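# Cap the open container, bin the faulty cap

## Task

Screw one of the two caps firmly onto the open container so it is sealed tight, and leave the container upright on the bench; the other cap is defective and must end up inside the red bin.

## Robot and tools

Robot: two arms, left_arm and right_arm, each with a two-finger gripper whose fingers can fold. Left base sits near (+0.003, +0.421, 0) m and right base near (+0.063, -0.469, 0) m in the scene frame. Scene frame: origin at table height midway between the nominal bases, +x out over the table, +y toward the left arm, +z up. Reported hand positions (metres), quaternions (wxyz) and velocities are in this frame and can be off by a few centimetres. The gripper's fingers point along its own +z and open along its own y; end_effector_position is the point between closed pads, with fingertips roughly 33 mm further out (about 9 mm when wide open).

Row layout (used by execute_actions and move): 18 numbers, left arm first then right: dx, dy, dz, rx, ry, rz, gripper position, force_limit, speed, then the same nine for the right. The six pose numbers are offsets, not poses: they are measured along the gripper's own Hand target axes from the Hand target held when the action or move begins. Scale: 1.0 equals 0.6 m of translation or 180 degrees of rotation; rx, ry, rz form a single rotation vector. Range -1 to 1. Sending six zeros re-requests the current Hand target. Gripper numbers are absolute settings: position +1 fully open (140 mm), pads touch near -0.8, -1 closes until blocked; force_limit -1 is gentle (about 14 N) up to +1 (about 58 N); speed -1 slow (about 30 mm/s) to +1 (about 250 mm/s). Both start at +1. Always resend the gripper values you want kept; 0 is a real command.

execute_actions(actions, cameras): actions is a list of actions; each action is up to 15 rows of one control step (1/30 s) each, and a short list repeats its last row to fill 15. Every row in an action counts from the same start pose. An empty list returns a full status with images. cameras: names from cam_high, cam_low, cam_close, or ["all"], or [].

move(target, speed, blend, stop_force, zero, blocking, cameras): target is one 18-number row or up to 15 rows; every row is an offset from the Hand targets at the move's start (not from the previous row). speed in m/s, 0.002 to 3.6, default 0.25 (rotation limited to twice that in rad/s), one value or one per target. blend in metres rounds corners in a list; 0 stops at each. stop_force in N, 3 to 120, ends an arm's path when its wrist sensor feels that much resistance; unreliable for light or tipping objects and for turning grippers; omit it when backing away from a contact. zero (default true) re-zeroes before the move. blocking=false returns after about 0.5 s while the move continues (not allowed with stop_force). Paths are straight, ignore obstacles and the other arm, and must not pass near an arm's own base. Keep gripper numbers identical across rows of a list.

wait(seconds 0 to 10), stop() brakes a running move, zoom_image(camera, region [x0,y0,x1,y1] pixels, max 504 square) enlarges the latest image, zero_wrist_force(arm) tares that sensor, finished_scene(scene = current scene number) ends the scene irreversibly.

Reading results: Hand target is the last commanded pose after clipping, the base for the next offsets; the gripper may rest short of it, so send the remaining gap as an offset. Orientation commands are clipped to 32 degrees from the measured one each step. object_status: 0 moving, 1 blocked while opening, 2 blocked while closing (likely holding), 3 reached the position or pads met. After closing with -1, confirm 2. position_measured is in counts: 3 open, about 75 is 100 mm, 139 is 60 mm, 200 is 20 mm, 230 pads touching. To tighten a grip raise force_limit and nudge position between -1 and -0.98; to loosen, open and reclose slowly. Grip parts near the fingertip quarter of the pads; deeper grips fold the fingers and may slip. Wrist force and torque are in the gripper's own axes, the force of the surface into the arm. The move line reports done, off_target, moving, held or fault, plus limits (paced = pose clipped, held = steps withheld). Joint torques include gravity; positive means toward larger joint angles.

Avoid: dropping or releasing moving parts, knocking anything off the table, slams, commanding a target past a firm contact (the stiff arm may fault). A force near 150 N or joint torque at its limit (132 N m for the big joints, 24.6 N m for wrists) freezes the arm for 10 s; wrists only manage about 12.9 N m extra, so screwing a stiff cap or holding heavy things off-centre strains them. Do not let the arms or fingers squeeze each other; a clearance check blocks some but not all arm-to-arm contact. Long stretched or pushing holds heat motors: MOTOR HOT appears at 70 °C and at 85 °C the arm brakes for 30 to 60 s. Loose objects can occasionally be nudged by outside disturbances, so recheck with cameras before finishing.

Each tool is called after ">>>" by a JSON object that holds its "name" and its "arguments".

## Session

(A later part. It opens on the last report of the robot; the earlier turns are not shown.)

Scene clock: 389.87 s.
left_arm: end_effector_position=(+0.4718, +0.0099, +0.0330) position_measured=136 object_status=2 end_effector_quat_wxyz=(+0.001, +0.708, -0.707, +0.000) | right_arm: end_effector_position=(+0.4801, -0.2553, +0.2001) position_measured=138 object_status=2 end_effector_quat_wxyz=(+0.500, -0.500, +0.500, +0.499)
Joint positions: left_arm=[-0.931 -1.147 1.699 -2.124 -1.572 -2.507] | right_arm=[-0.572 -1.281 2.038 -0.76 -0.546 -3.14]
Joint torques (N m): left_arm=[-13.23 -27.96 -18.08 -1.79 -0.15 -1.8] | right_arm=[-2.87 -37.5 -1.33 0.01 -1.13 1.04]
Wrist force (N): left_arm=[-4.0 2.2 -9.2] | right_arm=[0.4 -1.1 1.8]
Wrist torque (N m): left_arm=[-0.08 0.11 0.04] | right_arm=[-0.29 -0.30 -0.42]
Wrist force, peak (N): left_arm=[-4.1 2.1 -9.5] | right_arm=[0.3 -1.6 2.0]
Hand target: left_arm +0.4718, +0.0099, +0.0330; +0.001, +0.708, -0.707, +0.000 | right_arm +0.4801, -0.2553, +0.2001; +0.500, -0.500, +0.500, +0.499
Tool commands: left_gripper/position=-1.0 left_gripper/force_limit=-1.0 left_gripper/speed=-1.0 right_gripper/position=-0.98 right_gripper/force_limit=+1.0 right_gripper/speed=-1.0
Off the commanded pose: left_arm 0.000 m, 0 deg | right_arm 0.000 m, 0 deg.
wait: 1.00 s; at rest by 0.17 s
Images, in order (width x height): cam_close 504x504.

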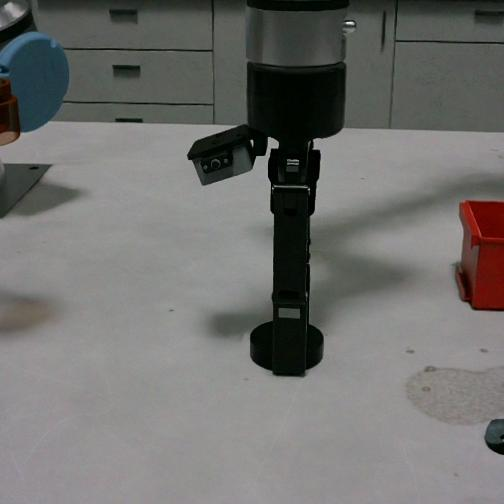

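>>> {"name": "execute_actions", "arguments": {"actions": [[[0,0,0,0,0,0,0.3,-1,-0.5, 0,0,0,0,0,0,-0.98,1,-1]]], "cameras": []}}

>>> {"name": "move", "arguments": {"target": [0.001,0,-0.005,0,0,-0.5,0.3,-1,-0.5, 0,0,0,0,0,0,-0.98,1,-1], "speed": 0.5, "cameras": []}}

>>> {"name": "execute_actions", "arguments": {"actions": [[[0,0,0,0,0,0,-1,0,-1, 0,0,0,0,0,0,-0.98,1,-1]]], "cameras": []}}

>>> {"name": "wait", "arguments": {"seconds": 1, "cameras": ["cam_close"]}}

>>> {"name": "zoom_image", "arguments": {"camera": "cam_close", "region": [190, 230, 390, 400]}}

Scene clock: 405.70 s.
left_arm: end_effector_position=(+0.4718, +0.0099, +0.0329) position_measured=91 object_status=3 end_effector_quat_wxyz=(+0.001, +0.708, -0.707, +0.000) | right_arm: end_effector_position=(+0.4801, -0.2553, +0.2001) position_measured=138 object_status=2 end_effector_quat_wxyz=(+0.500, -0.500, +0.500, +0.499)
Joint positions: left_arm=[-0.931 -1.147 1.699 -2.124 -1.572 -2.507] | right_arm=[-0.572 -1.281 2.038 -0.76 -0.546 -3.14]
Joint torques (N m): left_arm=[-11.72 -32.97 -16.88 -2.42 -1.54 -2.01] | right_arm=[-4.45 -36.46 -2.63 -0.14 -1.06 0.93]
Wrist force (N): left_arm=[-0.7 -0.1 -0.6] | right_arm=[0.3 -1.3 1.8]
Wrist torque (N m): left_arm=[-0.03 0.10 0.01] | right_arm=[-0.32 -0.28 -0.42]
Wrist force, peak (N): left_arm=[-4.1 2.3 -9.4] | right_arm=[0.5 -1.6 2.0]
Hand target: left_arm +0.4718, +0.0099, +0.0330; +0.001, +0.708, -0.707, +0.000 | right_arm +0.4801, -0.2553, +0.2001; +0.500, -0.500, +0.500, +0.499
Off the commanded pose: left_arm 0.000 m, 0 deg | right_arm 0.000 m, 0 deg.
No camera images: "cameras" was empty.

Scene clock: 407.87 s.
left_arm: end_effector_position=(+0.4718, +0.0093, +0.0360) position_measured=91 object_status=3 end_effector_quat_wxyz=(+0.001, +1.000, +0.001, +0.000) end_effector_velocity=(+0.000, +0.000, -0.001) end_effector_angular_velocity=(+0.001, +0.000, +0.006) | right_arm: end_effector_position=(+0.4801, -0.2553, +0.2001) position_measured=138 object_status=2 end_effector_quat_wxyz=(+0.500, -0.500, +0.500, +0.499)
Joint positions: left_arm=[-0.932 -1.15 1.695 -2.117 -1.572 -4.078] | right_arm=[-0.572 -1.281 2.038 -0.76 -0.546 -3.14]
Joint velocities: left_arm=[0.001 0.001 0.001 -0.001 0 -0.005] | right_arm=[within noise]
Joint torques (N m): left_arm=[-7.18 -56.25 -20.12 -1.93 -1.09 -2.46] | right_arm=[-3.68 -37.4 -2.75 -0.09 -1.12 1.16]
Wrist force (N): left_arm=[-0.9 -0.1 -0.6] | right_arm=[0.5 -1.2 1.9]
Wrist torque (N m): left_arm=[-0.03 0.16 0.06] | right_arm=[-0.30 -0.30 -0.42]
Wrist force, peak (N): left_arm=[-1.1 -0.1 -0.8] | right_arm=[0.4 -1.5 2.1]
Hand target: left_arm +0.4718, +0.0093, +0.0360; +0.001, +1.000, +0.001, +0.000 | right_arm +0.4801, -0.2553, +0.2001; +0.500, -0.500, +0.500, +0.499
Off the commanded pose: left_arm 0.000 m, 0 deg | right_arm 0.000 m, 0 deg.
move: done
No camera images: "cameras" was empty.

Scene clock: 409.30 s.
left_arm: end_effector_position=(+0.4718, +0.0093, +0.0360) position_measured=138 object_status=0 end_effector_quat_wxyz=(+0.001, +1.000, +0.001, +0.000) | right_arm: end_effector_position=(+0.4801, -0.2553, +0.2001) position_measured=138 object_status=2 end_effector_quat_wxyz=(+0.500, -0.500, +0.500, +0.499)
Joint positions: left_arm=[-0.932 -1.15 1.695 -2.117 -1.572 -4.079] | right_arm=[-0.572 -1.281 2.038 -0.76 -0.546 -3.14]
Joint torques (N m): left_arm=[10.51 -44.38 -15.24 -3.53 -1.22 -2.45] | right_arm=[-2.26 -36.22 -2.5 -0.18 -1.3 0.92]
Wrist force (N): left_arm=[-4.3 -4.7 -19.8] | right_arm=[0.3 -1.5 1.8]
Wrist torque (N m): left_arm=[0.36 0.12 0.08] | right_arm=[-0.37 -0.28 -0.41]
Wrist force, peak (N): left_arm=[-4.1 -5.0 -19.8] | right_arm=[0.3 -1.5 2.1]
Hand target: left_arm +0.4718, +0.0093, +0.0360; +0.001, +1.000, +0.001, +0.000 | right_arm +0.4801, -0.2553, +0.2001; +0.500, -0.500, +0.500, +0.499
Off the commanded pose: left_arm 0.000 m, 0 deg | right_arm 0.000 m, 0 deg.
No camera images: "cameras" was empty.

Scene clock: 410.30 s.
left_arm: end_effector_position=(+0.4718, +0.0093, +0.0360) position_measured=138 object_status=2 end_effector_quat_wxyz=(+0.001, +1.000, +0.001, +0.000) | right_arm: end_effector_position=(+0.4801, -0.2553, +0.2001) position_measured=138 object_status=2 end_effector_quat_wxyz=(+0.500, -0.500, +0.500, +0.499)
Joint positions: left_arm=[-0.932 -1.15 1.695 -2.117 -1.572 -4.079] | right_arm=[-0.572 -1.281 2.038 -0.76 -0.546 -3.14]
Joint torques (N m): left_arm=[10.79 -32.51 -14.23 -3.58 -1.37 -1.98] | right_arm=[-2.83 -36.92 -3.62 -0.24 -1.06 1.08]
Wrist force (N): left_arm=[-4.2 -4.9 -19.8] | right_arm=[0.4 -1.5 1.9]
Wrist torque (N m): left_arm=[0.34 0.11 0.08] | right_arm=[-0.36 -0.29 -0.41]
Wrist force, peak (N): left_arm=[-4.2 -4.8 -20.0] | right_arm=[0.4 -1.4 2.1]
Hand target: left_arm +0.4718, +0.0093, +0.0360; +0.001, +1.000, +0.001, +0.000 | right_arm +0.4801, -0.2553, +0.2001; +0.500, -0.500, +0.500, +0.499
Tool commands: left_gripper/position=-1.0 left_gripper/force_limit=+0.0 left_gripper/speed=-1.0 right_gripper/position=-0.98 right_gripper/force_limit=+1.0 right_gripper/speed=-1.0
Off the commanded pose: left_arm 0.000 m, 0 deg | right_arm 0.000 m, 0 deg.
wait: 1.00 s; at rest by 0.17 s
Images, in order (width x height): cam_close 504x504.

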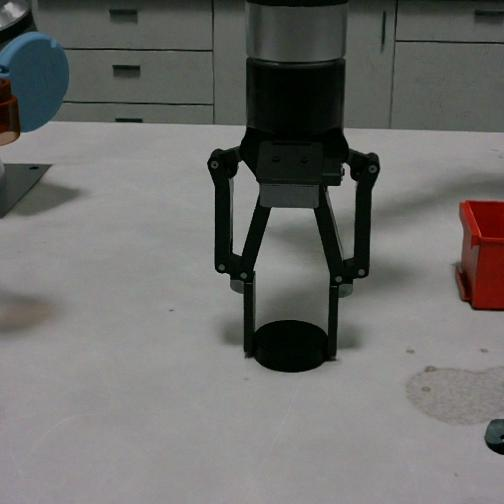

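Scaled by 2.520 from the camera's 504x504 image, which has a finer 720x720 frame.

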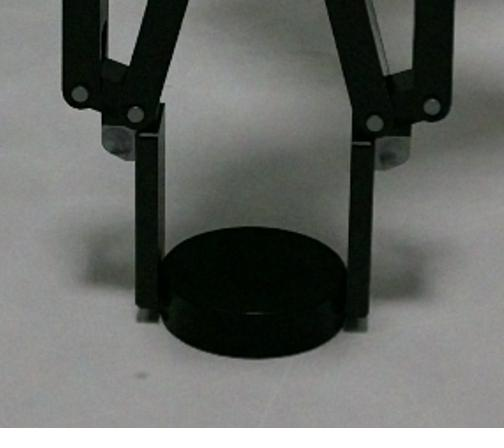

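>>> {"name": "move", "arguments": {"target": [[0,0,-0.1,0,0,0,-1,0,-1, 0,0,0,0,0,0,-0.98,1,-1],[0.01833,0.065,-0.4833,0,0,0,-1,0,-1, 0,0,0,0,0,0,-0.98,1,-1]], "speed": [0.1,0.3], "blend": [0.01,0], "cameras": ["cam_close"]}}

>>> {"name": "zoom_image", "arguments": {"camera": "cam_close", "region": [100, 0, 400, 250]}}

Scene clock: 426.70 s.
left_arm: end_effector_position=(+0.4830, -0.0293, +0.3259) position_measured=138 object_status=2 end_effector_quat_wxyz=(+0.001, +1.000, +0.001, +0.000) end_effector_velocity=(+0.000, +0.001, +0.002) end_effector_angular_velocity=(+0.001, +0.001, +0.000) | right_arm: end_effector_position=(+0.4801, -0.2553, +0.2001) position_measured=138 object_status=2 end_effector_quat_wxyz=(+0.500, -0.500, +0.500, +0.499)
Joint positions: left_arm=[-0.953 -1.184 0.976 -1.364 -1.572 -4.1] | right_arm=[-0.572 -1.281 2.038 -0.76 -0.546 -3.14]
Joint velocities: left_arm=[0.001 0 -0.005 0.006 0 0.001] | right_arm=[within noise]
Joint torques (N m): left_arm=[12.58 -52.66 -32.98 -1.11 -1.21 2.19] | right_arm=[-3.59 -37.13 -2.73 -0.06 -0.99 1.02]
Wrist force (N): left_arm=[-0.4 -0.1 -0.2] | right_arm=[0.5 -1.3 1.9]
Wrist torque (N m): left_arm=[0.00 0.04 0.16] | right_arm=[-0.31 -0.30 -0.42]
Wrist force, peak (N): left_arm=[-4.2 -5.0 -20.0] | right_arm=[0.4 -1.5 2.2]
Hand target: left_arm +0.4830, -0.0293, +0.3260; +0.001, +1.000, +0.001, +0.000 | right_arm +0.4801, -0.2553, +0.2001; +0.500, -0.500, +0.500, +0.499
Off the commanded pose: left_arm 0.000 m, 0 deg | right_arm 0.000 m, 0 deg.
move: done
Images, in order (width x height): cam_close 504x504.

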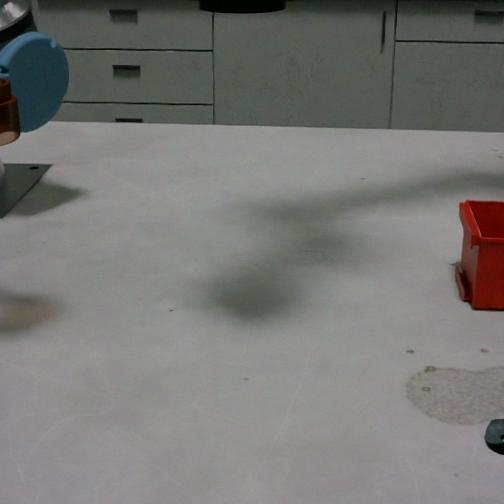

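Scaled by 1.680 from the camera's 504x504 image, which has a finer 720x720 frame.

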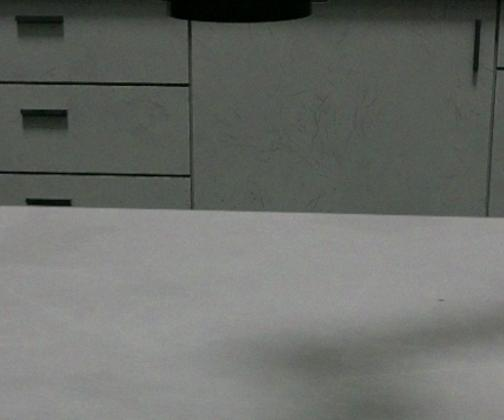

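>>> {"name": "move", "arguments": {"target": [[-0.0008,0.0007,0,0,0,0,-1,0,-1, 0,0,0.28,0,0,0,-0.98,1,-1],[-0.0008,0.0007,0.08,0,0,0,-1,0,-1, 0,0,0.35,0,0,0,-0.98,1,-1]], "speed": [0.3,0.12], "cameras": ["cam_close"]}}

>>> {"name": "zoom_image", "arguments": {"camera": "cam_close", "region": [100, 0, 400, 250]}}

Scene clock: 436.17 s.
left_arm: end_effector_position=(+0.4825, -0.0297, +0.2782) position_measured=138 object_status=2 end_effector_quat_wxyz=(+0.001, +1.000, +0.001, +0.000) | right_arm: end_effector_position=(+0.4802, -0.0454, +0.1998) position_measured=138 object_status=2 end_effector_quat_wxyz=(+0.500, -0.500, +0.500, +0.499)
Joint positions: left_arm=[-0.954 -1.203 1.126 -1.495 -1.572 -4.101] | right_arm=[-0.076 -1.277 2.034 -0.783 -0.05 -3.116]
Joint torques (N m): left_arm=[-12.23 -33.48 -16.71 -4.16 1.32 -2.22] | right_arm=[5.8 -38.95 -1.62 -1.5 1.63 1.27]
Wrist force (N): left_arm=[-0.6 0.1 -0.4] | right_arm=[0.4 -1.5 1.9]
Wrist torque (N m): left_arm=[0.05 0.09 0.17] | right_arm=[-0.37 -0.30 -0.59]
Wrist force, peak (N): left_arm=[-0.7 -0.1 -2.2] | right_arm=[0.3 -1.3 5.6]
Hand target: left_arm +0.4825, -0.0298, +0.2780; +0.001, +1.000, +0.001, +0.000 | right_arm +0.4801, -0.0453, +0.1999; +0.500, -0.500, +0.500, +0.499
Off the commanded pose: left_arm 0.000 m, 0 deg | right_arm 0.000 m, 0 deg.
move: done
Images, in order (width x height): cam_close 504x504.

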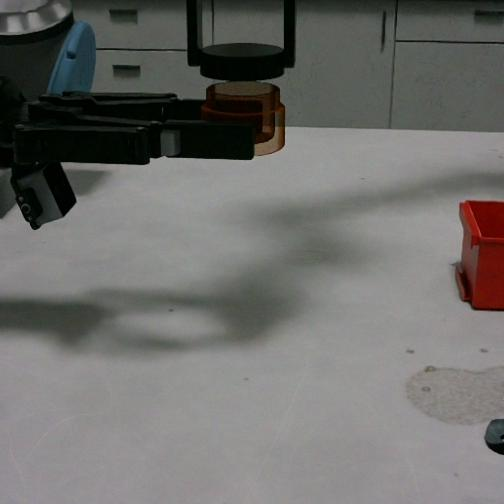

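Scaled by 1.680 from the camera's 504x504 image, which has a finer 720x720 frame.

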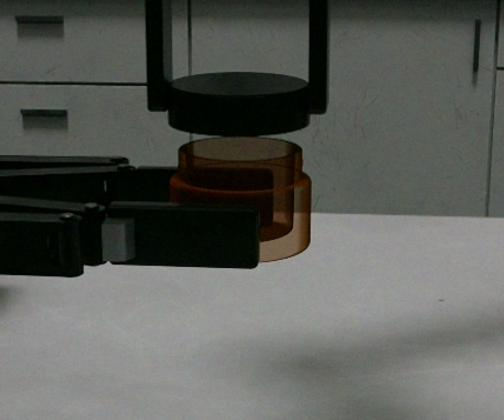

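>>> {"name": "move", "arguments": {"target": [0,0,0.0133,0,0,0,-1,0,-1, 0,0,0,0,0,0,-0.98,1,-1], "speed": 0.03, "cameras": []}}

>>> {"name": "move", "arguments": {"target": [0,0,0.035,0,0,0,-1,0,-1, 0,0,0,0,0,0,-0.98,1,-1], "speed": 0.006, "stop_force": 4, "cameras": ["cam_close"]}}

>>> {"name": "zoom_image", "arguments": {"camera": "cam_close", "region": [150, 20, 350, 170]}}

Scene clock: 445.97 s.
left_arm: end_effector_position=(+0.4825, -0.0297, +0.2699) position_measured=138 object_status=2 end_effector_quat_wxyz=(+0.001, +1.000, +0.001, +0.000) end_effector_velocity=(+0.000, +0.001, +0.000) end_effector_angular_velocity=(+0.003, +0.002, +0.001) | right_arm: end_effector_position=(+0.4801, -0.0453, +0.1999) position_measured=138 object_status=2 end_effector_quat_wxyz=(+0.500, -0.500, +0.500, +0.499)
Joint positions: left_arm=[-0.954 -1.204 1.148 -1.516 -1.572 -4.101] | right_arm=[-0.076 -1.277 2.034 -0.783 -0.05 -3.117]
Joint velocities: left_arm=[0.001 0.001 -0.002 0.005 0 0] | right_arm=[within noise]
Joint torques (N m): left_arm=[-12.12 -56.77 -32.16 -1.37 1.2 -2.33] | right_arm=[6.79 -38.91 -2.71 1.42 1.54 -1.13]
Wrist force (N): left_arm=[-0.4 0.0 -0.2] | right_arm=[0.8 -1.2 1.7]
Wrist torque (N m): left_arm=[0.00 0.06 0.19] | right_arm=[-0.31 -0.37 -0.60]
Wrist force, peak (N): left_arm=[-0.8 -0.1 -0.5] | right_arm=[0.5 -1.3 2.1]
Hand target: left_arm +0.4825, -0.0298, +0.2700; +0.001, +1.000, +0.001, +0.000 | right_arm +0.4801, -0.0453, +0.1999; +0.500, -0.500, +0.500, +0.499
Off the commanded pose: left_arm 0.000 m, 0 deg | right_arm 0.000 m, 0 deg.
move: done
No camera images: "cameras" was empty.

Scene clock: 447.63 s.
left_arm: end_effector_position=(+0.4825, -0.0298, +0.2653) position_measured=138 object_status=2 end_effector_quat_wxyz=(+0.001, +1.000, +0.001, +0.000) | right_arm: end_effector_position=(+0.4801, -0.0453, +0.1998) position_measured=138 object_status=2 end_effector_quat_wxyz=(+0.500, -0.500, +0.500, +0.499)
Joint positions: left_arm=[-0.954 -1.205 1.161 -1.528 -1.572 -4.101] | right_arm=[-0.076 -1.277 2.034 -0.783 -0.05 -3.117]
Joint torques (N m): left_arm=[-11.37 -38 -31.62 -1.65 0.08 -2.06] | right_arm=[6.94 -38.6 -11.08 1.17 1.45 -0.97]
Wrist force (N): left_arm=[-0.8 -0.9 -2.9] | right_arm=[3.0 -1.9 0.8]
Wrist torque (N m): left_arm=[0.06 0.09 0.17] | right_arm=[-0.37 -0.24 -0.59]
Wrist force, peak (N): left_arm=[-0.7 -2.4 -7.2] | right_arm=[8.4 -1.5 -0.5]
Hand target: left_arm +0.4825, -0.0298, +0.2652; +0.001, +1.000, +0.001, +0.000 (not the last commanded pose) | right_arm +0.4801, -0.0453, +0.1999; +0.500, -0.500, +0.500, +0.499
Off the commanded pose: left_arm 0.016 m, 0 deg | right_arm 0.000 m, 0 deg.
move: contact (left_arm)
Images, in order (width x height): cam_close 504x504.

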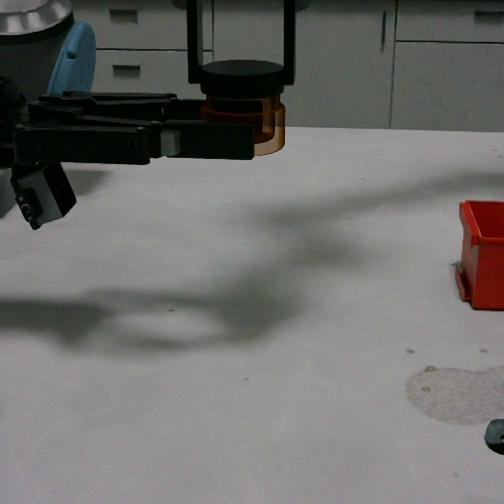

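Scaled by 2.520 from the camera's 504x504 image, which has a finer 720x720 frame.

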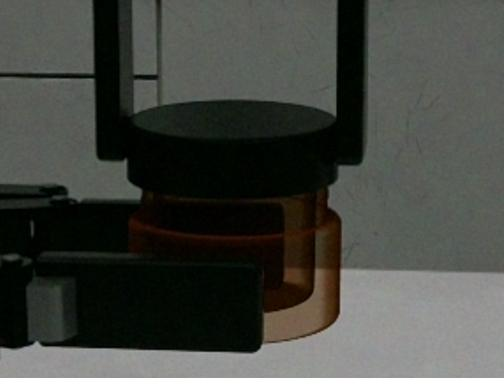

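>>> {"name": "move", "arguments": {"target": [0,-0.0013,-0.0033,0,0,0,-1,0,-1, 0,0,0,0,0,0,-0.98,1,-1], "speed": 0.02, "cameras": []}}

>>> {"name": "move", "arguments": {"target": [0,0,0.025,0,0,0,-1,0,-1, 0,0,0,0,0,0,-0.98,1,-1], "speed": 0.006, "stop_force": 4, "cameras": ["cam_close"]}}

>>> {"name": "zoom_image", "arguments": {"camera": "cam_close", "region": [150, 20, 350, 170]}}

Scene clock: 463.77 s.
left_arm: end_effector_position=(+0.4825, -0.0290, +0.2672) position_measured=138 object_status=2 end_effector_quat_wxyz=(+0.001, +1.000, +0.001, +0.000) | right_arm: end_effector_position=(+0.4801, -0.0453, +0.1999) position_measured=138 object_status=2 end_effector_quat_wxyz=(+0.500, -0.500, +0.500, +0.499)
Joint positions: left_arm=[-0.954 -1.206 1.158 -1.524 -1.572 -4.1] | right_arm=[-0.076 -1.277 2.034 -0.783 -0.05 -3.117]
Joint torques (N m): left_arm=[13.03 -56.73 -28.28 -2.66 -1.09 1.83] | right_arm=[7.76 -38.77 -27.14 0.07 1.54 -0.78]
Wrist force (N): left_arm=[-0.5 0.0 -0.2] | right_arm=[0.6 -1.6 1.6]
Wrist torque (N m): left_arm=[0.00 0.08 0.11] | right_arm=[-0.40 -0.31 -0.59]
Wrist force, peak (N): left_arm=[-0.8 -1.3 -3.8] | right_arm=[4.3 -2.0 0.4]
Hand target: left_arm +0.4825, -0.0290, +0.2672; +0.001, +1.000, +0.001, +0.000 | right_arm +0.4801, -0.0453, +0.1999; +0.500, -0.500, +0.500, +0.499
Off the commanded pose: left_arm 0.000 m, 0 deg | right_arm 0.000 m, 0 deg.
move: done
No camera images: "cameras" was empty.

Scene clock: 466.13 s.
left_arm: end_effector_position=(+0.4825, -0.0290, +0.2586) position_measured=138 object_status=2 end_effector_quat_wxyz=(+0.001, +1.000, +0.001, +0.000) | right_arm: end_effector_position=(+0.4801, -0.0453, +0.1999) position_measured=138 object_status=2 end_effector_quat_wxyz=(+0.500, -0.500, +0.500, +0.499)
Joint positions: left_arm=[-0.954 -1.207 1.181 -1.546 -1.572 -4.1] | right_arm=[-0.076 -1.277 2.034 -0.783 -0.05 -3.117]
Joint torques (N m): left_arm=[11.23 -36.62 -31.7 -1.28 0.72 -0.8] | right_arm=[4.64 -37.93 -18.45 0.18 1.37 -0.86]
Wrist force (N): left_arm=[0.5 0.6 -1.1] | right_arm=[2.0 -1.1 1.8]
Wrist torque (N m): left_arm=[0.01 -0.01 0.09] | right_arm=[-0.45 -0.23 -0.66]
Wrist force, peak (N): left_arm=[0.9 -1.1 -7.5] | right_arm=[8.4 -0.7 0.7]
Hand target: left_arm +0.4825, -0.0290, +0.2586; +0.001, +1.000, +0.001, +0.000 (not the last commanded pose) | right_arm +0.4801, -0.0453, +0.1999; +0.500, -0.500, +0.500, +0.499
Off the commanded pose: left_arm 0.006 m, 0 deg | right_arm 0.000 m, 0 deg.
move: contact (left_arm)
Images, in order (width x height): cam_close 504x504.

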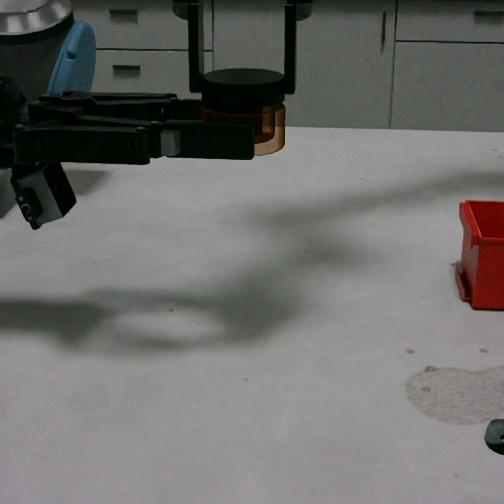

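Scaled by 2.520 from the camera's 504x504 image, which has a finer 720x720 frame.

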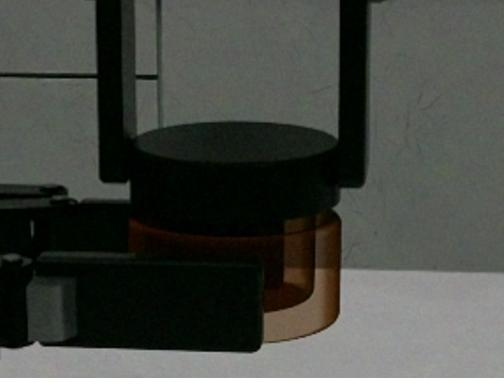

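>>> {"name": "move", "arguments": {"target": [0,0,0.0005,0,0,0.5,-1,0,-1, 0,0,0,0,0,0,-0.98,1,-1], "speed": 0.4, "cameras": []}}

Scene clock: 477.37 s.
left_arm: end_effector_position=(+0.4825, -0.0290, +0.2583) position_measured=138 object_status=2 end_effector_quat_wxyz=(+0.001, +0.708, -0.707, +0.000) end_effector_velocity=(+0.000, +0.001, -0.001) end_effector_angular_velocity=(+0.002, +0.001, -0.005) | right_arm: end_effector_position=(+0.4801, -0.0453, +0.1999) position_measured=138 object_status=2 end_effector_quat_wxyz=(+0.500, -0.500, +0.500, +0.499)
Joint positions: left_arm=[-0.954 -1.207 1.182 -1.547 -1.572 -2.53] | right_arm=[-0.076 -1.277 2.034 -0.783 -0.05 -3.117]
Joint velocities: left_arm=[0 0 0 0.002 0 0.006] | right_arm=[within noise]
Joint torques (N m): left_arm=[14.23 -29.1 -30.81 -0.51 -0.58 1.84] | right_arm=[2 -36.8 -4.68 -0.2 0.86 -1.08]
Wrist force (N): left_arm=[2.2 -0.6 -4.3] | right_arm=[4.9 -1.4 3.2]
Wrist torque (N m): left_arm=[-0.05 -0.05 0.16] | right_arm=[-0.50 -0.17 -0.68]
Wrist force, peak (N): left_arm=[3.0 0.2 -5.2] | right_arm=[5.8 -2.0 4.0]
Hand target: left_arm +0.4825, -0.0290, +0.2583; +0.001, +0.708, -0.707, +0.000 | right_arm +0.4801, -0.0453, +0.1999; +0.500, -0.500, +0.500, +0.499
Off the commanded pose: left_arm 0.000 m, 0 deg | right_arm 0.000 m, 0 deg.
move: done
No camera images: "cameras" was empty.

>>> {"name": "move", "arguments": {"target": [0.0002,0,0.0006,0,0,0.5,-1,0,-1, 0,0,0,0,0,0,-0.98,1,-1], "speed": 0.4, "cameras": []}}

>>> {"name": "move", "arguments": {"target": [0,0,0.0008,0,0,0.5,-1,0,-1, 0,0,0,0,0,0,-0.98,1,-1], "speed": 0.4, "cameras": ["cam_close"]}}

>>> {"name": "zoom_image", "arguments": {"camera": "cam_close", "region": [150, 20, 350, 170]}}

Scene clock: 487.87 s.
left_arm: end_effector_position=(+0.4825, -0.0291, +0.2579) position_measured=138 object_status=2 end_effector_quat_wxyz=(+0.000, -0.001, +1.000, -0.001) end_effector_velocity=(+0.000, +0.000, -0.001) end_effector_angular_velocity=(+0.001, +0.001, -0.005) | right_arm: end_effector_position=(+0.4801, -0.0453, +0.1999) position_measured=138 object_status=2 end_effector_quat_wxyz=(+0.500, -0.500, +0.500, +0.499)
Joint positions: left_arm=[-0.954 -1.206 1.182 -1.548 -1.572 -0.959] | right_arm=[-0.076 -1.277 2.034 -0.783 -0.05 -3.117]
Joint velocities: left_arm=[0.001 0.002 -0.001 0.001 0 0.006] | right_arm=[within noise]
Joint torques (N m): left_arm=[9.96 -20.95 -29.11 -2.29 -2.93 1.79] | right_arm=[-2.69 -34.61 -8.47 -0.63 1.31 -0.54]
Wrist force (N): left_arm=[0.1 6.5 -14.2] | right_arm=[15.6 -2.4 -5.6]
Wrist torque (N m): left_arm=[-0.66 0.06 0.22] | right_arm=[-0.57 -0.13 -0.63]
Wrist force, peak (N): left_arm=[-1.0 6.9 -14.3] | right_arm=[15.9 -1.5 -5.5]
Hand target: left_arm +0.4825, -0.0291, +0.2579; +0.000, -0.001, +1.000, -0.001 | right_arm +0.4801, -0.0453, +0.1999; +0.500, -0.500, +0.500, +0.499
Off the commanded pose: left_arm 0.000 m, 0 deg | right_arm 0.000 m, 0 deg.
move: done
No camera images: "cameras" was empty.

Scene clock: 490.37 s.
left_arm: end_effector_position=(+0.4825, -0.0292, +0.2575) position_measured=138 object_status=2 end_effector_quat_wxyz=(+0.000, +0.707, +0.708, -0.001) end_effector_velocity=(+0.000, +0.000, +0.001) end_effector_angular_velocity=(-0.001, -0.001, -0.006) | right_arm: end_effector_position=(+0.4801, -0.0453, +0.1999) position_measured=138 object_status=2 end_effector_quat_wxyz=(+0.500, -0.500, +0.500, +0.499)
Joint positions: left_arm=[-0.954 -1.206 1.184 -1.549 -1.572 0.612] | right_arm=[-0.076 -1.277 2.034 -0.783 -0.05 -3.117]
Joint velocities: left_arm=[0.001 -0.001 -0.001 0 0 0.007] | right_arm=[within noise]
Joint torques (N m): left_arm=[11.55 -28.92 -29.59 -0.51 -1.12 1.97] | right_arm=[-2.37 -35.01 -9.54 -0.82 0.53 -0.13]
Wrist force (N): left_arm=[-0.6 2.6 -4.5] | right_arm=[5.4 1.1 1.0]
Wrist torque (N m): left_arm=[-0.23 0.10 0.15] | right_arm=[-0.48 -0.32 -0.53]
Wrist force, peak (N): left_arm=[0.4 6.6 -14.1] | right_arm=[15.6 -2.4 -5.3]
Hand target: left_arm +0.4825, -0.0291, +0.2574; +0.000, +0.707, +0.708, -0.001 | right_arm +0.4801, -0.0453, +0.1999; +0.500, -0.500, +0.500, +0.499
Off the commanded pose: left_arm 0.000 m, 0 deg | right_arm 0.000 m, 0 deg.
move: done
Images, in order (width x height): cam_close 504x504.

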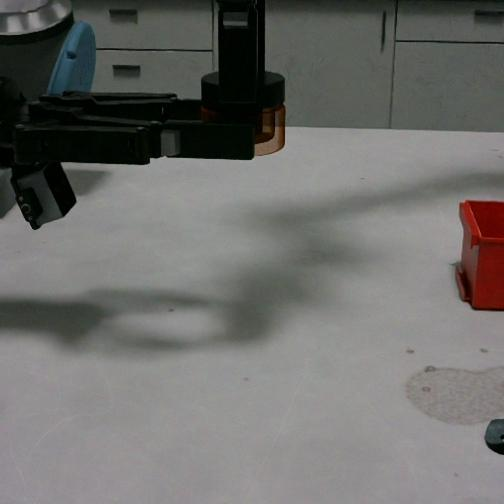

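Scaled by 2.520 from the camera's 504x504 image, which has a finer 720x720 frame.

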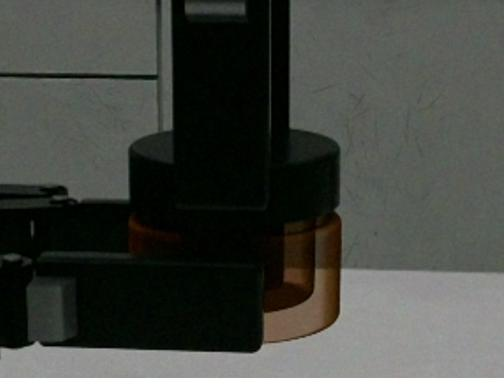

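>>> {"name": "move", "arguments": {"target": [0,0,0.0012,0,0,0.5,-1,0,-1, 0,0,0,0,0,0,-0.98,1,-1], "speed": 0.4, "cameras": []}}

>>> {"name": "move", "arguments": {"target": [0,0,0.0012,0,0,0.5,-1,0,-1, 0,0,0,0,0,0,-0.98,1,-1], "speed": 0.4, "cameras": ["cam_close"]}}

>>> {"name": "zoom_image", "arguments": {"camera": "cam_close", "region": [150, 20, 350, 170]}}

Scene clock: 501.27 s.
left_arm: end_effector_position=(+0.4825, -0.0291, +0.2568) position_measured=138 object_status=2 end_effector_quat_wxyz=(+0.001, +1.000, +0.001, +0.000) end_effector_velocity=(+0.000, +0.001, +0.000) end_effector_angular_velocity=(+0.000, +0.000, -0.006) | right_arm: end_effector_position=(+0.4801, -0.0453, +0.1999) position_measured=138 object_status=2 end_effector_quat_wxyz=(+0.500, -0.500, +0.500, +0.499)
Joint positions: left_arm=[-0.954 -1.207 1.186 -1.551 -1.572 2.182] | right_arm=[-0.076 -1.277 2.034 -0.783 -0.05 -3.117]
Joint velocities: left_arm=[0.001 -0.001 0.001 0 0 0.007] | right_arm=[within noise]
Joint torques (N m): left_arm=[14.18 -32.47 -32.33 -2.6 -0.77 1.89] | right_arm=[-3.84 -33.76 -11.25 -0.96 -0.73 0.4]
Wrist force (N): left_arm=[0.0 0.1 -0.4] | right_arm=[-0.5 -2.0 1.2]
Wrist torque (N m): left_arm=[0.01 0.14 0.14] | right_arm=[-0.61 -0.08 -0.60]
Wrist force, peak (N): left_arm=[0.1 2.9 -5.6] | right_arm=[6.5 0.7 1.8]
Hand target: left_arm +0.4825, -0.0291, +0.2567; +0.001, +1.000, +0.001, +0.000 | right_arm +0.4801, -0.0453, +0.1999; +0.500, -0.500, +0.500, +0.499
Off the commanded pose: left_arm 0.000 m, 0 deg | right_arm 0.000 m, 0 deg.
move: done
No camera images: "cameras" was empty.

Scene clock: 503.77 s.
left_arm: end_effector_position=(+0.4825, -0.0291, +0.2561) position_measured=138 object_status=2 end_effector_quat_wxyz=(+0.001, +0.708, -0.707, +0.000) end_effector_velocity=(+0.000, +0.001, +0.000) end_effector_angular_velocity=(+0.001, +0.001, -0.006) | right_arm: end_effector_position=(+0.4801, -0.0453, +0.1999) position_measured=138 object_status=2 end_effector_quat_wxyz=(+0.500, -0.500, +0.500, +0.499)
Joint positions: left_arm=[-0.954 -1.207 1.187 -1.553 -1.572 3.753] | right_arm=[-0.076 -1.277 2.034 -0.783 -0.05 -3.117]
Joint velocities: left_arm=[0 0 0 0.001 0 0.006] | right_arm=[within noise]
Joint torques (N m): left_arm=[13.32 -35.29 -32.36 -2.44 -0.74 1.97] | right_arm=[-3.23 -32.43 -12.95 -1.17 0.08 0.45]
Wrist force (N): left_arm=[0.2 -0.6 1.3] | right_arm=[-1.9 -2.0 1.7]
Wrist torque (N m): left_arm=[0.00 0.07 0.11] | right_arm=[-0.61 -0.05 -0.63]
Wrist force, peak (N): left_arm=[-0.5 -2.4 1.8] | right_arm=[-1.5 -2.7 1.9]
Hand target: left_arm +0.4825, -0.0291, +0.2560; +0.001, +0.708, -0.707, +0.000 | right_arm +0.4801, -0.0453, +0.1999; +0.500, -0.500, +0.500, +0.499
Off the commanded pose: left_arm 0.000 m, 0 deg | right_arm 0.000 m, 0 deg.
move: done
Images, in order (width x height): cam_close 504x504.

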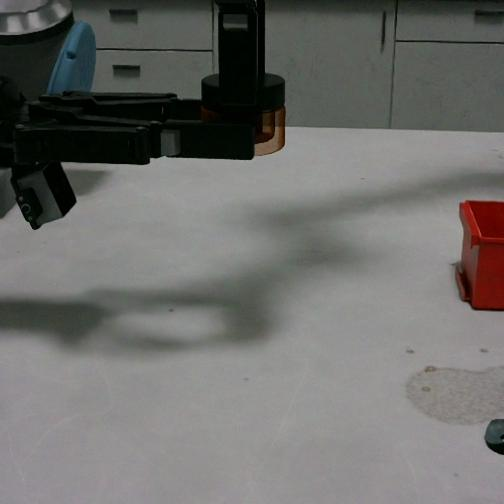

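Scaled by 2.520 from the camera's 504x504 image, which has a finer 720x720 frame.

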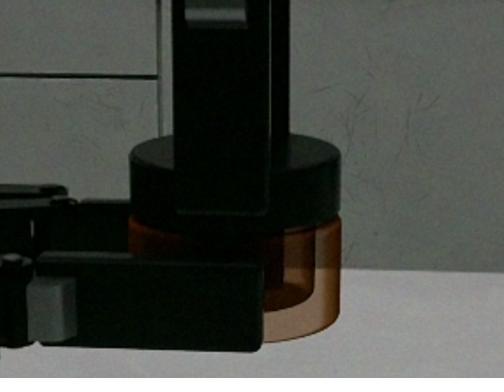

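>>> {"name": "move", "arguments": {"target": [0,0,0.0014,0,0,0.5,-1,0,-1, 0,0,0,0,0,0,-0.98,1,-1], "speed": 0.4, "cameras": []}}

>>> {"name": "move", "arguments": {"target": [0,0,0.0007,0,0,0.25,-1,0,-1, 0,0,0,0,0,0,-0.98,1,-1], "speed": 0.4, "cameras": ["cam_close"]}}

>>> {"name": "zoom_image", "arguments": {"camera": "cam_close", "region": [150, 20, 350, 170]}}

Scene clock: 515.40 s.
left_arm: end_effector_position=(+0.4825, -0.0291, +0.2552) position_measured=138 object_status=2 end_effector_quat_wxyz=(+0.000, -0.001, +1.000, -0.001) end_effector_velocity=(+0.001, +0.000, +0.000) end_effector_angular_velocity=(-0.001, -0.001, -0.005) | right_arm: end_effector_position=(+0.4801, -0.0453, +0.1999) position_measured=138 object_status=2 end_effector_quat_wxyz=(+0.500, -0.500, +0.500, +0.499)
Joint positions: left_arm=[-0.954 -1.207 1.19 -1.555 -1.572 5.324] | right_arm=[-0.076 -1.277 2.034 -0.783 -0.05 -3.117]
Joint velocities: left_arm=[0 0 -0.001 -0.001 0 0.005] | right_arm=[within noise]
Joint torques (N m): left_arm=[12.56 -37.54 -35.07 -3.35 -0.98 1.83] | right_arm=[-2.74 -32.16 -17.42 -1.6 1.24 1.07]
Wrist force (N): left_arm=[-1.2 -1.1 9.0] | right_arm=[-9.9 -2.2 2.3]
Wrist torque (N m): left_arm=[0.06 0.07 0.15] | right_arm=[-0.65 -0.11 -0.57]
Wrist force, peak (N): left_arm=[-3.0 0.1 9.1] | right_arm=[-10.4 -0.9 1.3]
Hand target: left_arm +0.4825, -0.0291, +0.2552; +0.000, -0.001, +1.000, -0.001 | right_arm +0.4801, -0.0453, +0.1999; +0.500, -0.500, +0.500, +0.499
Off the commanded pose: left_arm 0.000 m, 0 deg | right_arm 0.000 m, 0 deg.
move: done
No camera images: "cameras" was empty.

Scene clock: 516.93 s.
left_arm: end_effector_position=(+0.4825, -0.0292, +0.2548) position_measured=138 object_status=2 end_effector_quat_wxyz=(+0.000, +0.382, +0.924, -0.001) end_effector_velocity=(+0.000, +0.000, -0.001) end_effector_angular_velocity=(+0.001, +0.001, -0.005) | right_arm: end_effector_position=(+0.4801, -0.0453, +0.1999) position_measured=138 object_status=2 end_effector_quat_wxyz=(+0.500, -0.500, +0.500, +0.499)
Joint positions: left_arm=[-0.954 -1.207 1.191 -1.556 -1.572 6.109] | right_arm=[-0.076 -1.277 2.034 -0.783 -0.05 -3.117]
Joint velocities: left_arm=[0 0 0 0.001 0 0.005] | right_arm=[within noise]
Joint torques (N m): left_arm=[14.74 -40.39 -36.66 -2.73 -0.71 1.85] | right_arm=[-2.55 -30.9 -17.64 -1.74 0.32 1.11]
Wrist force (N): left_arm=[-2.5 -0.4 12.0] | right_arm=[-13.3 -1.8 2.8]
Wrist torque (N m): left_arm=[0.04 0.03 0.24] | right_arm=[-0.75 -0.10 -0.58]
Wrist force, peak (N): left_arm=[-3.3 1.3 12.1] | right_arm=[-13.1 -3.8 3.1]
Hand target: left_arm +0.4825, -0.0291, +0.2547; +0.000, +0.382, +0.924, -0.001 | right_arm +0.4801, -0.0453, +0.1999; +0.500, -0.500, +0.500, +0.499
Off the commanded pose: left_arm 0.000 m, 0 deg | right_arm 0.000 m, 0 deg.
move: done
Images, in order (width x height): cam_close 504x504.

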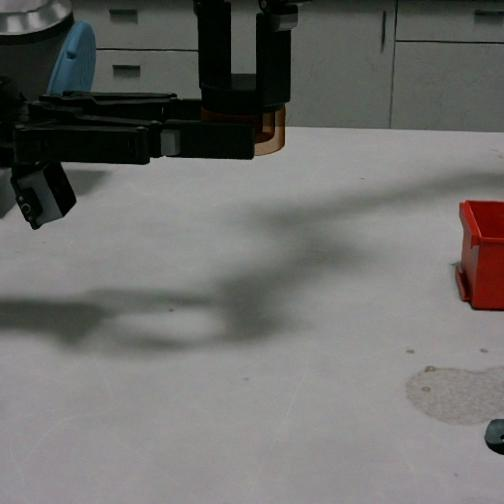

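Scaled by 2.520 from the camera's 504x504 image, which has a finer 720x720 frame.

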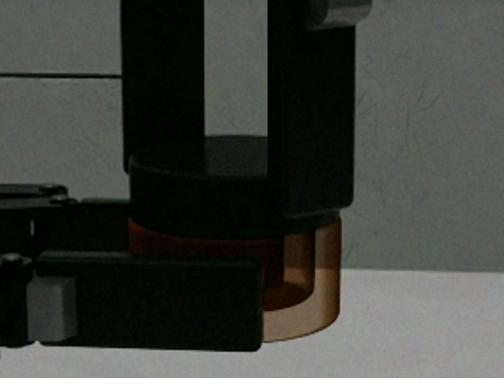

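>>> {"name": "execute_actions", "arguments": {"actions": [[[0,0,0,0,0,0,0.24,0,-1, 0,0,0,0,0,0,-0.98,1,-1]]], "cameras": []}}

>>> {"name": "move", "arguments": {"target": [[0,0,0,0,0,-0.66,0.24,0,-1, 0,0,0,0,0,0,-0.98,1,-1],[0,0,0,0,0,-1.0,0.24,0,-1, 0,0,0,0,0,0,-0.98,1,-1],[0,0,0,0,0,0.667,0.24,0,-1, 0,0,0,0,0,0,-0.98,1,-1],[0,0,0,0,0,0,0.24,0,-1, 0,0,0,0,0,0,-0.98,1,-1]], "speed": 0.9, "cameras": ["cam_close"]}}

>>> {"name": "zoom_image", "arguments": {"camera": "cam_close", "region": [150, 20, 350, 170]}}

Scene clock: 534.27 s.
left_arm: end_effector_position=(+0.4825, -0.0291, +0.2547) position_measured=99 object_status=0 end_effector_quat_wxyz=(+0.000, +0.382, +0.924, -0.001) | right_arm: end_effector_position=(+0.4801, -0.0453, +0.1999) position_measured=138 object_status=2 end_effector_quat_wxyz=(+0.500, -0.500, +0.500, +0.499)
Joint positions: left_arm=[-0.954 -1.206 1.191 -1.556 -1.572 6.11] | right_arm=[-0.076 -1.277 2.034 -0.783 -0.05 -3.117]
Joint torques (N m): left_arm=[9.08 -46.85 -17.86 -3.45 0.9 1.37] | right_arm=[-2.94 -30.74 -17.81 -0.76 -0.74 1.4]
Wrist force (N): left_arm=[-0.5 -0.1 -0.3] | right_arm=[0.2 -1.8 1.1]
Wrist torque (N m): left_arm=[0.00 0.10 0.11] | right_arm=[-0.43 -0.19 -0.59]
Wrist force, peak (N): left_arm=[-1.5 -0.8 13.2] | right_arm=[-14.4 -2.6 2.3]
Hand target: left_arm +0.4825, -0.0291, +0.2547; +0.000, +0.382, +0.924, -0.001 | right_arm +0.4801, -0.0453, +0.1999; +0.500, -0.500, +0.500, +0.499
Off the commanded pose: left_arm 0.000 m, 0 deg | right_arm 0.000 m, 0 deg.
No camera images: "cameras" was empty.

Scene clock: 539.93 s.
left_arm: end_effector_position=(+0.4825, -0.0291, +0.2547) position_measured=99 object_status=3 end_effector_quat_wxyz=(+0.000, +0.382, +0.924, -0.001) end_effector_velocity=(+0.000, -0.001, -0.001) end_effector_angular_velocity=(+0.000, +0.000, +0.004) | right_arm: end_effector_position=(+0.4801, -0.0453, +0.1999) position_measured=138 object_status=2 end_effector_quat_wxyz=(+0.500, -0.500, +0.500, +0.499)
Joint positions: left_arm=[-0.954 -1.206 1.191 -1.556 -1.572 -0.173] | right_arm=[-0.076 -1.277 2.034 -0.783 -0.05 -3.117]
Joint velocities: left_arm=[0 0.001 0 -0.002 0 -0.005] | right_arm=[within noise]
Joint torques (N m): left_arm=[-9.37 -57.5 -16.9 -1.19 -0.25 -2.07] | right_arm=[-3.11 -32.38 -18.02 1.2 -0.79 0.1]
Wrist force (N): left_arm=[-0.3 0.1 -0.3] | right_arm=[0.2 -1.5 1.1]
Wrist torque (N m): left_arm=[0.03 0.06 0.09] | right_arm=[-0.37 -0.19 -0.58]
Wrist force, peak (N): left_arm=[-0.9 -0.2 -0.6] | right_arm=[0.2 -2.2 1.1]
Hand target: left_arm +0.4825, -0.0291, +0.2547; +0.000, +0.382, +0.924, -0.001 | right_arm +0.4801, -0.0453, +0.1999; +0.500, -0.500, +0.500, +0.499
Off the commanded pose: left_arm 0.000 m, 0 deg | right_arm 0.000 m, 0 deg.
move: done
Images, in order (width x height): cam_close 504x504.

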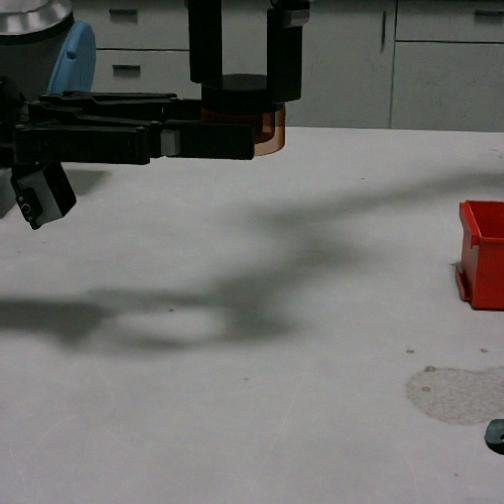

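Scaled by 2.520 from the camera's 504x504 image, which has a finer 720x720 frame.

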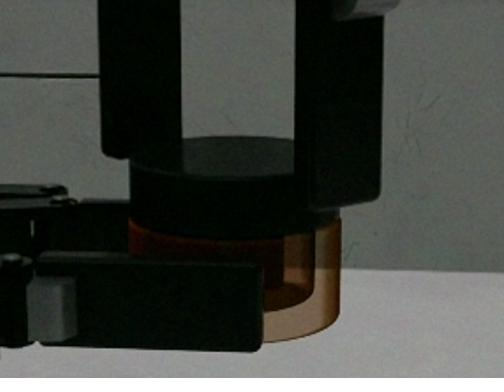

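>>> {"name": "move", "arguments": {"target": [0,0,0.005,0,0,0,0.24,0,-1, 0,0,0,0,0,0,-0.98,1,-1], "speed": 0.03, "cameras": []}}

>>> {"name": "execute_actions", "arguments": {"actions": [[[0,0,0,0,0,0,-1,1,-1, 0,0,0,0,0,0,-0.98,1,-1]]], "cameras": []}}

>>> {"name": "wait", "arguments": {"seconds": 0.7, "cameras": []}}

>>> {"name": "move", "arguments": {"target": [0,0,0.0012,0,0,0.4,-1,1,-1, 0,0,0,0,0,0,-0.98,1,-1], "speed": 0.4, "cameras": []}}

Scene clock: 552.30 s.
left_arm: end_effector_position=(+0.4825, -0.0291, +0.2517) position_measured=99 object_status=3 end_effector_quat_wxyz=(+0.000, +0.382, +0.924, -0.001) | right_arm: end_effector_position=(+0.4801, -0.0453, +0.1999) position_measured=138 object_status=2 end_effector_quat_wxyz=(+0.500, -0.500, +0.500, +0.499)
Joint positions: left_arm=[-0.954 -1.207 1.199 -1.564 -1.572 -0.174] | right_arm=[-0.076 -1.277 2.034 -0.783 -0.05 -3.117]
Joint torques (N m): left_arm=[7.43 -58.09 -26.49 -2.07 -1.39 -2.06] | right_arm=[-4.47 -33.29 -17.96 1.06 -0.53 -1.05]
Wrist force (N): left_arm=[-0.5 0.0 -0.4] | right_arm=[0.0 -1.9 1.0]
Wrist torque (N m): left_arm=[0.01 0.09 0.12] | right_arm=[-0.46 -0.16 -0.58]
Wrist force, peak (N): left_arm=[-0.8 0.1 -0.4] | right_arm=[-0.1 -2.0 1.2]
Hand target: left_arm +0.4825, -0.0291, +0.2517; +0.000, +0.382, +0.924, -0.001 | right_arm +0.4801, -0.0453, +0.1999; +0.500, -0.500, +0.500, +0.499
Off the commanded pose: left_arm 0.000 m, 0 deg | right_arm 0.000 m, 0 deg.
move: done
No camera images: "cameras" was empty.

Scene clock: 553.77 s.
left_arm: end_effector_position=(+0.4825, -0.0291, +0.2518) position_measured=139 object_status=0 end_effector_quat_wxyz=(+0.000, +0.382, +0.924, -0.001) | right_arm: end_effector_position=(+0.4801, -0.0453, +0.1999) position_measured=138 object_status=2 end_effector_quat_wxyz=(+0.500, -0.500, +0.500, +0.499)
Joint positions: left_arm=[-0.954 -1.207 1.198 -1.564 -1.572 -0.174] | right_arm=[-0.076 -1.277 2.034 -0.783 -0.05 -3.117]
Joint torques (N m): left_arm=[8.86 -48.92 -25.87 -1.14 -1.12 -2.23] | right_arm=[-2.42 -32.31 -18.77 1.13 -0.62 -0.89]
Wrist force (N): left_arm=[0.0 -1.3 -10.4] | right_arm=[10.7 -3.1 1.7]
Wrist torque (N m): left_arm=[0.09 0.10 0.12] | right_arm=[-0.45 -0.19 -0.60]
Wrist force, peak (N): left_arm=[-0.2 -1.2 -10.6] | right_arm=[10.7 -3.1 1.7]
Hand target: left_arm +0.4825, -0.0291, +0.2517; +0.000, +0.382, +0.924, -0.001 | right_arm +0.4801, -0.0453, +0.1999; +0.500, -0.500, +0.500, +0.499
Off the commanded pose: left_arm 0.000 m, 0 deg | right_arm 0.000 m, 0 deg.
No camera images: "cameras" was empty.

Scene clock: 554.47 s.
left_arm: end_effector_position=(+0.4825, -0.0291, +0.2518) position_measured=139 object_status=2 end_effector_quat_wxyz=(+0.000, +0.382, +0.924, -0.001) | right_arm: end_effector_position=(+0.4801, -0.0453, +0.1999) position_measured=138 object_status=2 end_effector_quat_wxyz=(+0.500, -0.500, +0.500, +0.499)
Joint positions: left_arm=[-0.954 -1.207 1.198 -1.564 -1.572 -0.174] | right_arm=[-0.076 -1.277 2.034 -0.783 -0.05 -3.117]
Joint torques (N m): left_arm=[9.97 -44.12 -22.51 -1.25 -0.85 -2.2] | right_arm=[-2.68 -32.73 -18.98 1.36 -0.69 -1.03]
Wrist force (N): left_arm=[0.0 -1.3 -10.8] | right_arm=[10.8 -3.0 1.5]
Wrist torque (N m): left_arm=[0.08 0.09 0.13] | right_arm=[-0.43 -0.20 -0.61]
Wrist force, peak (N): left_arm=[0.0 -1.3 -10.8] | right_arm=[10.9 -2.9 1.7]
Hand target: left_arm +0.4825, -0.0291, +0.2517; +0.000, +0.382, +0.924, -0.001 | right_arm +0.4801, -0.0453, +0.1999; +0.500, -0.500, +0.500, +0.499
Tool commands: left_gripper/position=-1.0 left_gripper/force_limit=+1.0 left_gripper/speed=-1.0 right_gripper/position=-0.98 right_gripper/force_limit=+1.0 right_gripper/speed=-1.0
Off the commanded pose: left_arm 0.000 m, 0 deg | right_arm 0.000 m, 0 deg.
wait: 0.70 s; at rest by 0.17 s
No camera images: "cameras" was empty.

Scene clock: 556.57 s.
left_arm: end_effector_position=(+0.4826, -0.0291, +0.2511) position_measured=139 object_status=2 end_effector_quat_wxyz=(+0.001, +0.852, +0.523, -0.001) end_effector_velocity=(+0.000, -0.001, +0.000) end_effector_angular_velocity=(-0.001, -0.001, -0.006) | right_arm: end_effector_position=(+0.4800, -0.0453, +0.1999) position_measured=138 object_status=2 end_effector_quat_wxyz=(+0.500, -0.501, +0.500, +0.500)
Joint positions: left_arm=[-0.954 -1.207 1.2 -1.566 -1.572 1.083] | right_arm=[-0.076 -1.277 2.034 -0.783 -0.05 -3.117]
Joint velocities: left_arm=[0 0.002 -0.001 -0.002 0 0.005] | right_arm=[within noise]
Joint torques (N m): left_arm=[-12.66 -29.33 -18.59 7.58 -12.37 3.53] | right_arm=[-21.17 -29.41 -24.96 -3.54 12.7 0.33]
Wrist force (N): left_arm=[17.1 37.4 -4.5] | right_arm=[4.1 40.1 3.8]
Wrist torque (N m): left_arm=[-1.39 0.23 -1.19] | right_arm=[0.17 -0.23 -1.59]
Wrist force, peak (N): left_arm=[15.2 38.5 -3.3] | right_arm=[3.0 40.5 6.1]
Hand target: left_arm +0.4825, -0.0291, +0.2510; +0.000, +0.852, +0.523, -0.001 | right_arm +0.4801, -0.0453, +0.1999; +0.500, -0.500, +0.500, +0.499
Off the commanded pose: left_arm 0.000 m, 0 deg | right_arm 0.000 m, 0 deg.
move: done
No camera images: "cameras" was empty.

>>> {"name": "wait", "arguments": {"seconds": 0.1, "cameras": ["cam_close"]}}

>>> {"name": "zoom_image", "arguments": {"camera": "cam_close", "region": [150, 20, 350, 170]}}

Scene clock: 582.73 s.
left_arm: end_effector_position=(+0.4826, -0.0292, +0.2510) position_measured=139 object_status=2 end_effector_quat_wxyz=(+0.001, +0.852, +0.523, -0.001) | right_arm: end_effector_position=(+0.4800, -0.0453, +0.1999) position_measured=138 object_status=2 end_effector_quat_wxyz=(+0.500, -0.500, +0.500, +0.500)
Joint positions: left_arm=[-0.954 -1.207 1.2 -1.566 -1.572 1.083] | right_arm=[-0.076 -1.277 2.034 -0.783 -0.05 -3.117]
Joint torques (N m): left_arm=[-31.51 -27.95 -17.73 7.52 -12.14 2.87] | right_arm=[-24.67 -22.42 -44.56 -4.7 12.76 2.2]
Wrist force (N): left_arm=[17.6 37.7 -7.6] | right_arm=[7.5 40.5 3.8]
Wrist torque (N m): left_arm=[-1.39 0.17 -1.27] | right_arm=[0.23 -0.25 -1.58]
Wrist force, peak (N): left_arm=[17.5 37.8 -7.7] | right_arm=[7.5 40.8 3.7]
Hand target: left_arm +0.4825, -0.0291, +0.2510; +0.000, +0.852, +0.523, -0.001 | right_arm +0.4801, -0.0453, +0.1999; +0.500, -0.500, +0.500, +0.499
Tool commands: left_gripper/position=-1.0 left_gripper/force_limit=+1.0 left_gripper/speed=-1.0 right_gripper/position=-0.98 right_gripper/force_limit=+1.0 right_gripper/speed=-1.0
Off the commanded pose: left_arm 0.000 m, 0 deg | right_arm 0.000 m, 0 deg.
wait: 0.10 s; at rest from the start
Images, in order (width x height): cam_close 504x504.

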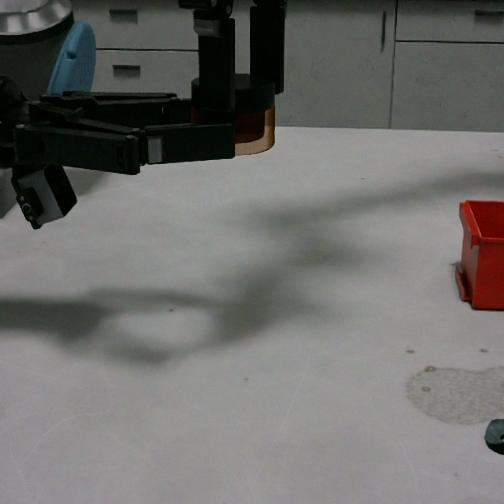

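Scaled by 2.520 from the camera's 504x504 image, which has a finer 720x720 frame.

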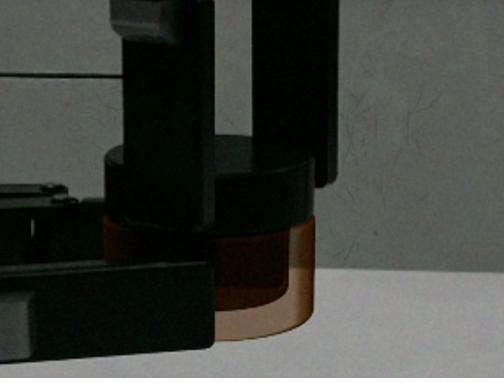

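>>> {"name": "move", "arguments": {"target": [0,0,0,0,0,-0.055,-1,1,-1, 0,0,0,0,0,0,-0.98,1,-1], "speed": 0.1, "cameras": ["cam_close"]}}

>>> {"name": "zoom_image", "arguments": {"camera": "cam_close", "region": [150, 20, 350, 170]}}

Scene clock: 599.60 s.
left_arm: end_effector_position=(+0.4825, -0.0291, +0.2510) position_measured=139 object_status=2 end_effector_quat_wxyz=(+0.000, +0.804, +0.595, -0.001) | right_arm: end_effector_position=(+0.4802, -0.0453, +0.1999) position_measured=138 object_status=2 end_effector_quat_wxyz=(+0.500, -0.500, +0.500, +0.499)
Joint positions: left_arm=[-0.954 -1.207 1.2 -1.565 -1.572 0.91] | right_arm=[-0.076 -1.277 2.034 -0.783 -0.05 -3.117]
Joint torques (N m): left_arm=[-20.04 -32.02 -20.68 -1.93 -8.58 -0.04] | right_arm=[-0.32 -31.47 -33.52 -3.33 7.77 0.64]
Wrist force (N): left_arm=[22.6 20.4 -11.6] | right_arm=[12.1 24.5 -12.5]
Wrist torque (N m): left_arm=[-0.85 0.16 0.12] | right_arm=[-0.98 -0.73 -1.16]
Wrist force, peak (N): left_arm=[35.4 26.8 -16.5] | right_arm=[16.9 37.3 -16.8]
Hand target: left_arm +0.4825, -0.0291, +0.2510; +0.000, +0.804, +0.595, -0.001 | right_arm +0.4801, -0.0453, +0.1999; +0.500, -0.500, +0.500, +0.499
Off the commanded pose: left_arm 0.000 m, 0 deg | right_arm 0.000 m, 0 deg.
move: done
Images, in order (width x height): cam_close 504x504.

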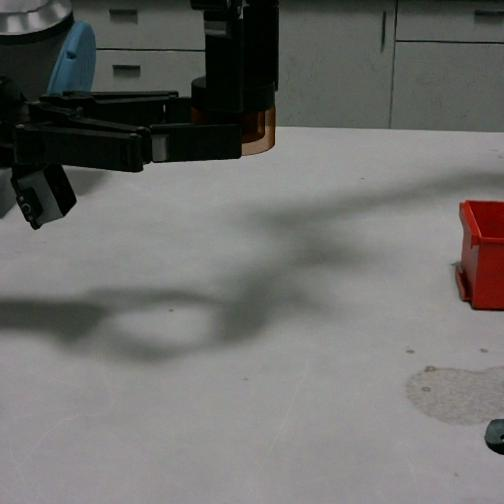

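Scaled by 2.520 from the camera's 504x504 image, which has a finer 720x720 frame.

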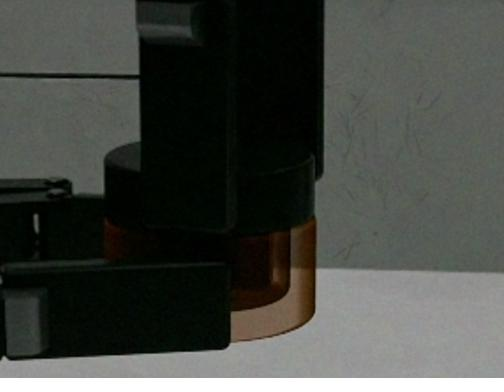

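>>> {"name": "move", "arguments": {"target": [0.001,0.001,0,0,0,0,-1,1,-1, 0,0,0,0,0,0,-0.98,1,-1], "speed": 0.01, "cameras": []}}

Scene clock: 622.13 s.
left_arm: end_effector_position=(+0.4832, -0.0288, +0.2511) position_measured=139 object_status=2 end_effector_quat_wxyz=(+0.000, +0.804, +0.595, -0.001) | right_arm: end_effector_position=(+0.4802, -0.0453, +0.1999) position_measured=138 object_status=2 end_effector_quat_wxyz=(+0.500, -0.500, +0.500, +0.499)
Joint positions: left_arm=[-0.952 -1.206 1.199 -1.565 -1.572 0.912] | right_arm=[-0.076 -1.277 2.034 -0.783 -0.05 -3.117]
Joint torques (N m): left_arm=[2.69 -23.16 -25.19 0.46 -5.4 1.47] | right_arm=[0.76 -34.41 -15.28 -1.65 5.82 -0.48]
Wrist force (N): left_arm=[11.7 11.0 -9.6] | right_arm=[9.8 12.4 -6.2]
Wrist torque (N m): left_arm=[-0.58 0.10 0.20] | right_arm=[-0.81 -0.55 -0.80]
Wrist force, peak (N): left_arm=[23.2 20.0 -11.6] | right_arm=[11.9 24.5 -12.9]
Hand target: left_arm +0.4833, -0.0287, +0.2510; +0.000, +0.804, +0.595, -0.001 | right_arm +0.4801, -0.0453, +0.1999; +0.500, -0.500, +0.500, +0.499
Off the commanded pose: left_arm 0.000 m, 0 deg | right_arm 0.000 m, 0 deg.
move: done
No camera images: "cameras" was empty.

>>> {"name": "move", "arguments": {"target": [0.001,0.001,-0.0005,0,0,0,-1,1,-1, 0,0,0,0,0,0,-0.98,1,-1], "speed": 0.01, "cameras": []}}

Scene clock: 626.43 s.
left_arm: end_effector_position=(+0.4840, -0.0283, +0.2513) position_measured=139 object_status=2 end_effector_quat_wxyz=(+0.000, +0.804, +0.595, -0.001) | right_arm: end_effector_position=(+0.4802, -0.0453, +0.1999) position_measured=138 object_status=2 end_effector_quat_wxyz=(+0.500, -0.500, +0.500, +0.499)
Joint positions: left_arm=[-0.951 -1.205 1.198 -1.564 -1.572 0.913] | right_arm=[-0.076 -1.277 2.034 -0.783 -0.05 -3.117]
Joint torques (N m): left_arm=[12.24 -31.47 -30.26 -0.26 -1.88 1.85] | right_arm=[1.13 -32.88 -17.73 0.48 2.2 -0.59]
Wrist force (N): left_arm=[-0.6 3.4 -1.9] | right_arm=[1.8 1.6 2.1]
Wrist torque (N m): left_arm=[-0.43 0.02 -0.03] | right_arm=[-0.38 -0.32 -0.38]
Wrist force, peak (N): left_arm=[11.8 11.2 -9.9] | right_arm=[10.6 12.5 -5.8]
Hand target: left_arm +0.4840, -0.0283, +0.2513; +0.000, +0.804, +0.595, -0.001 | right_arm +0.4801, -0.0453, +0.1999; +0.500, -0.500, +0.500, +0.499
Off the commanded pose: left_arm 0.000 m, 0 deg | right_arm 0.000 m, 0 deg.
move: done
No camera images: "cameras" was empty.


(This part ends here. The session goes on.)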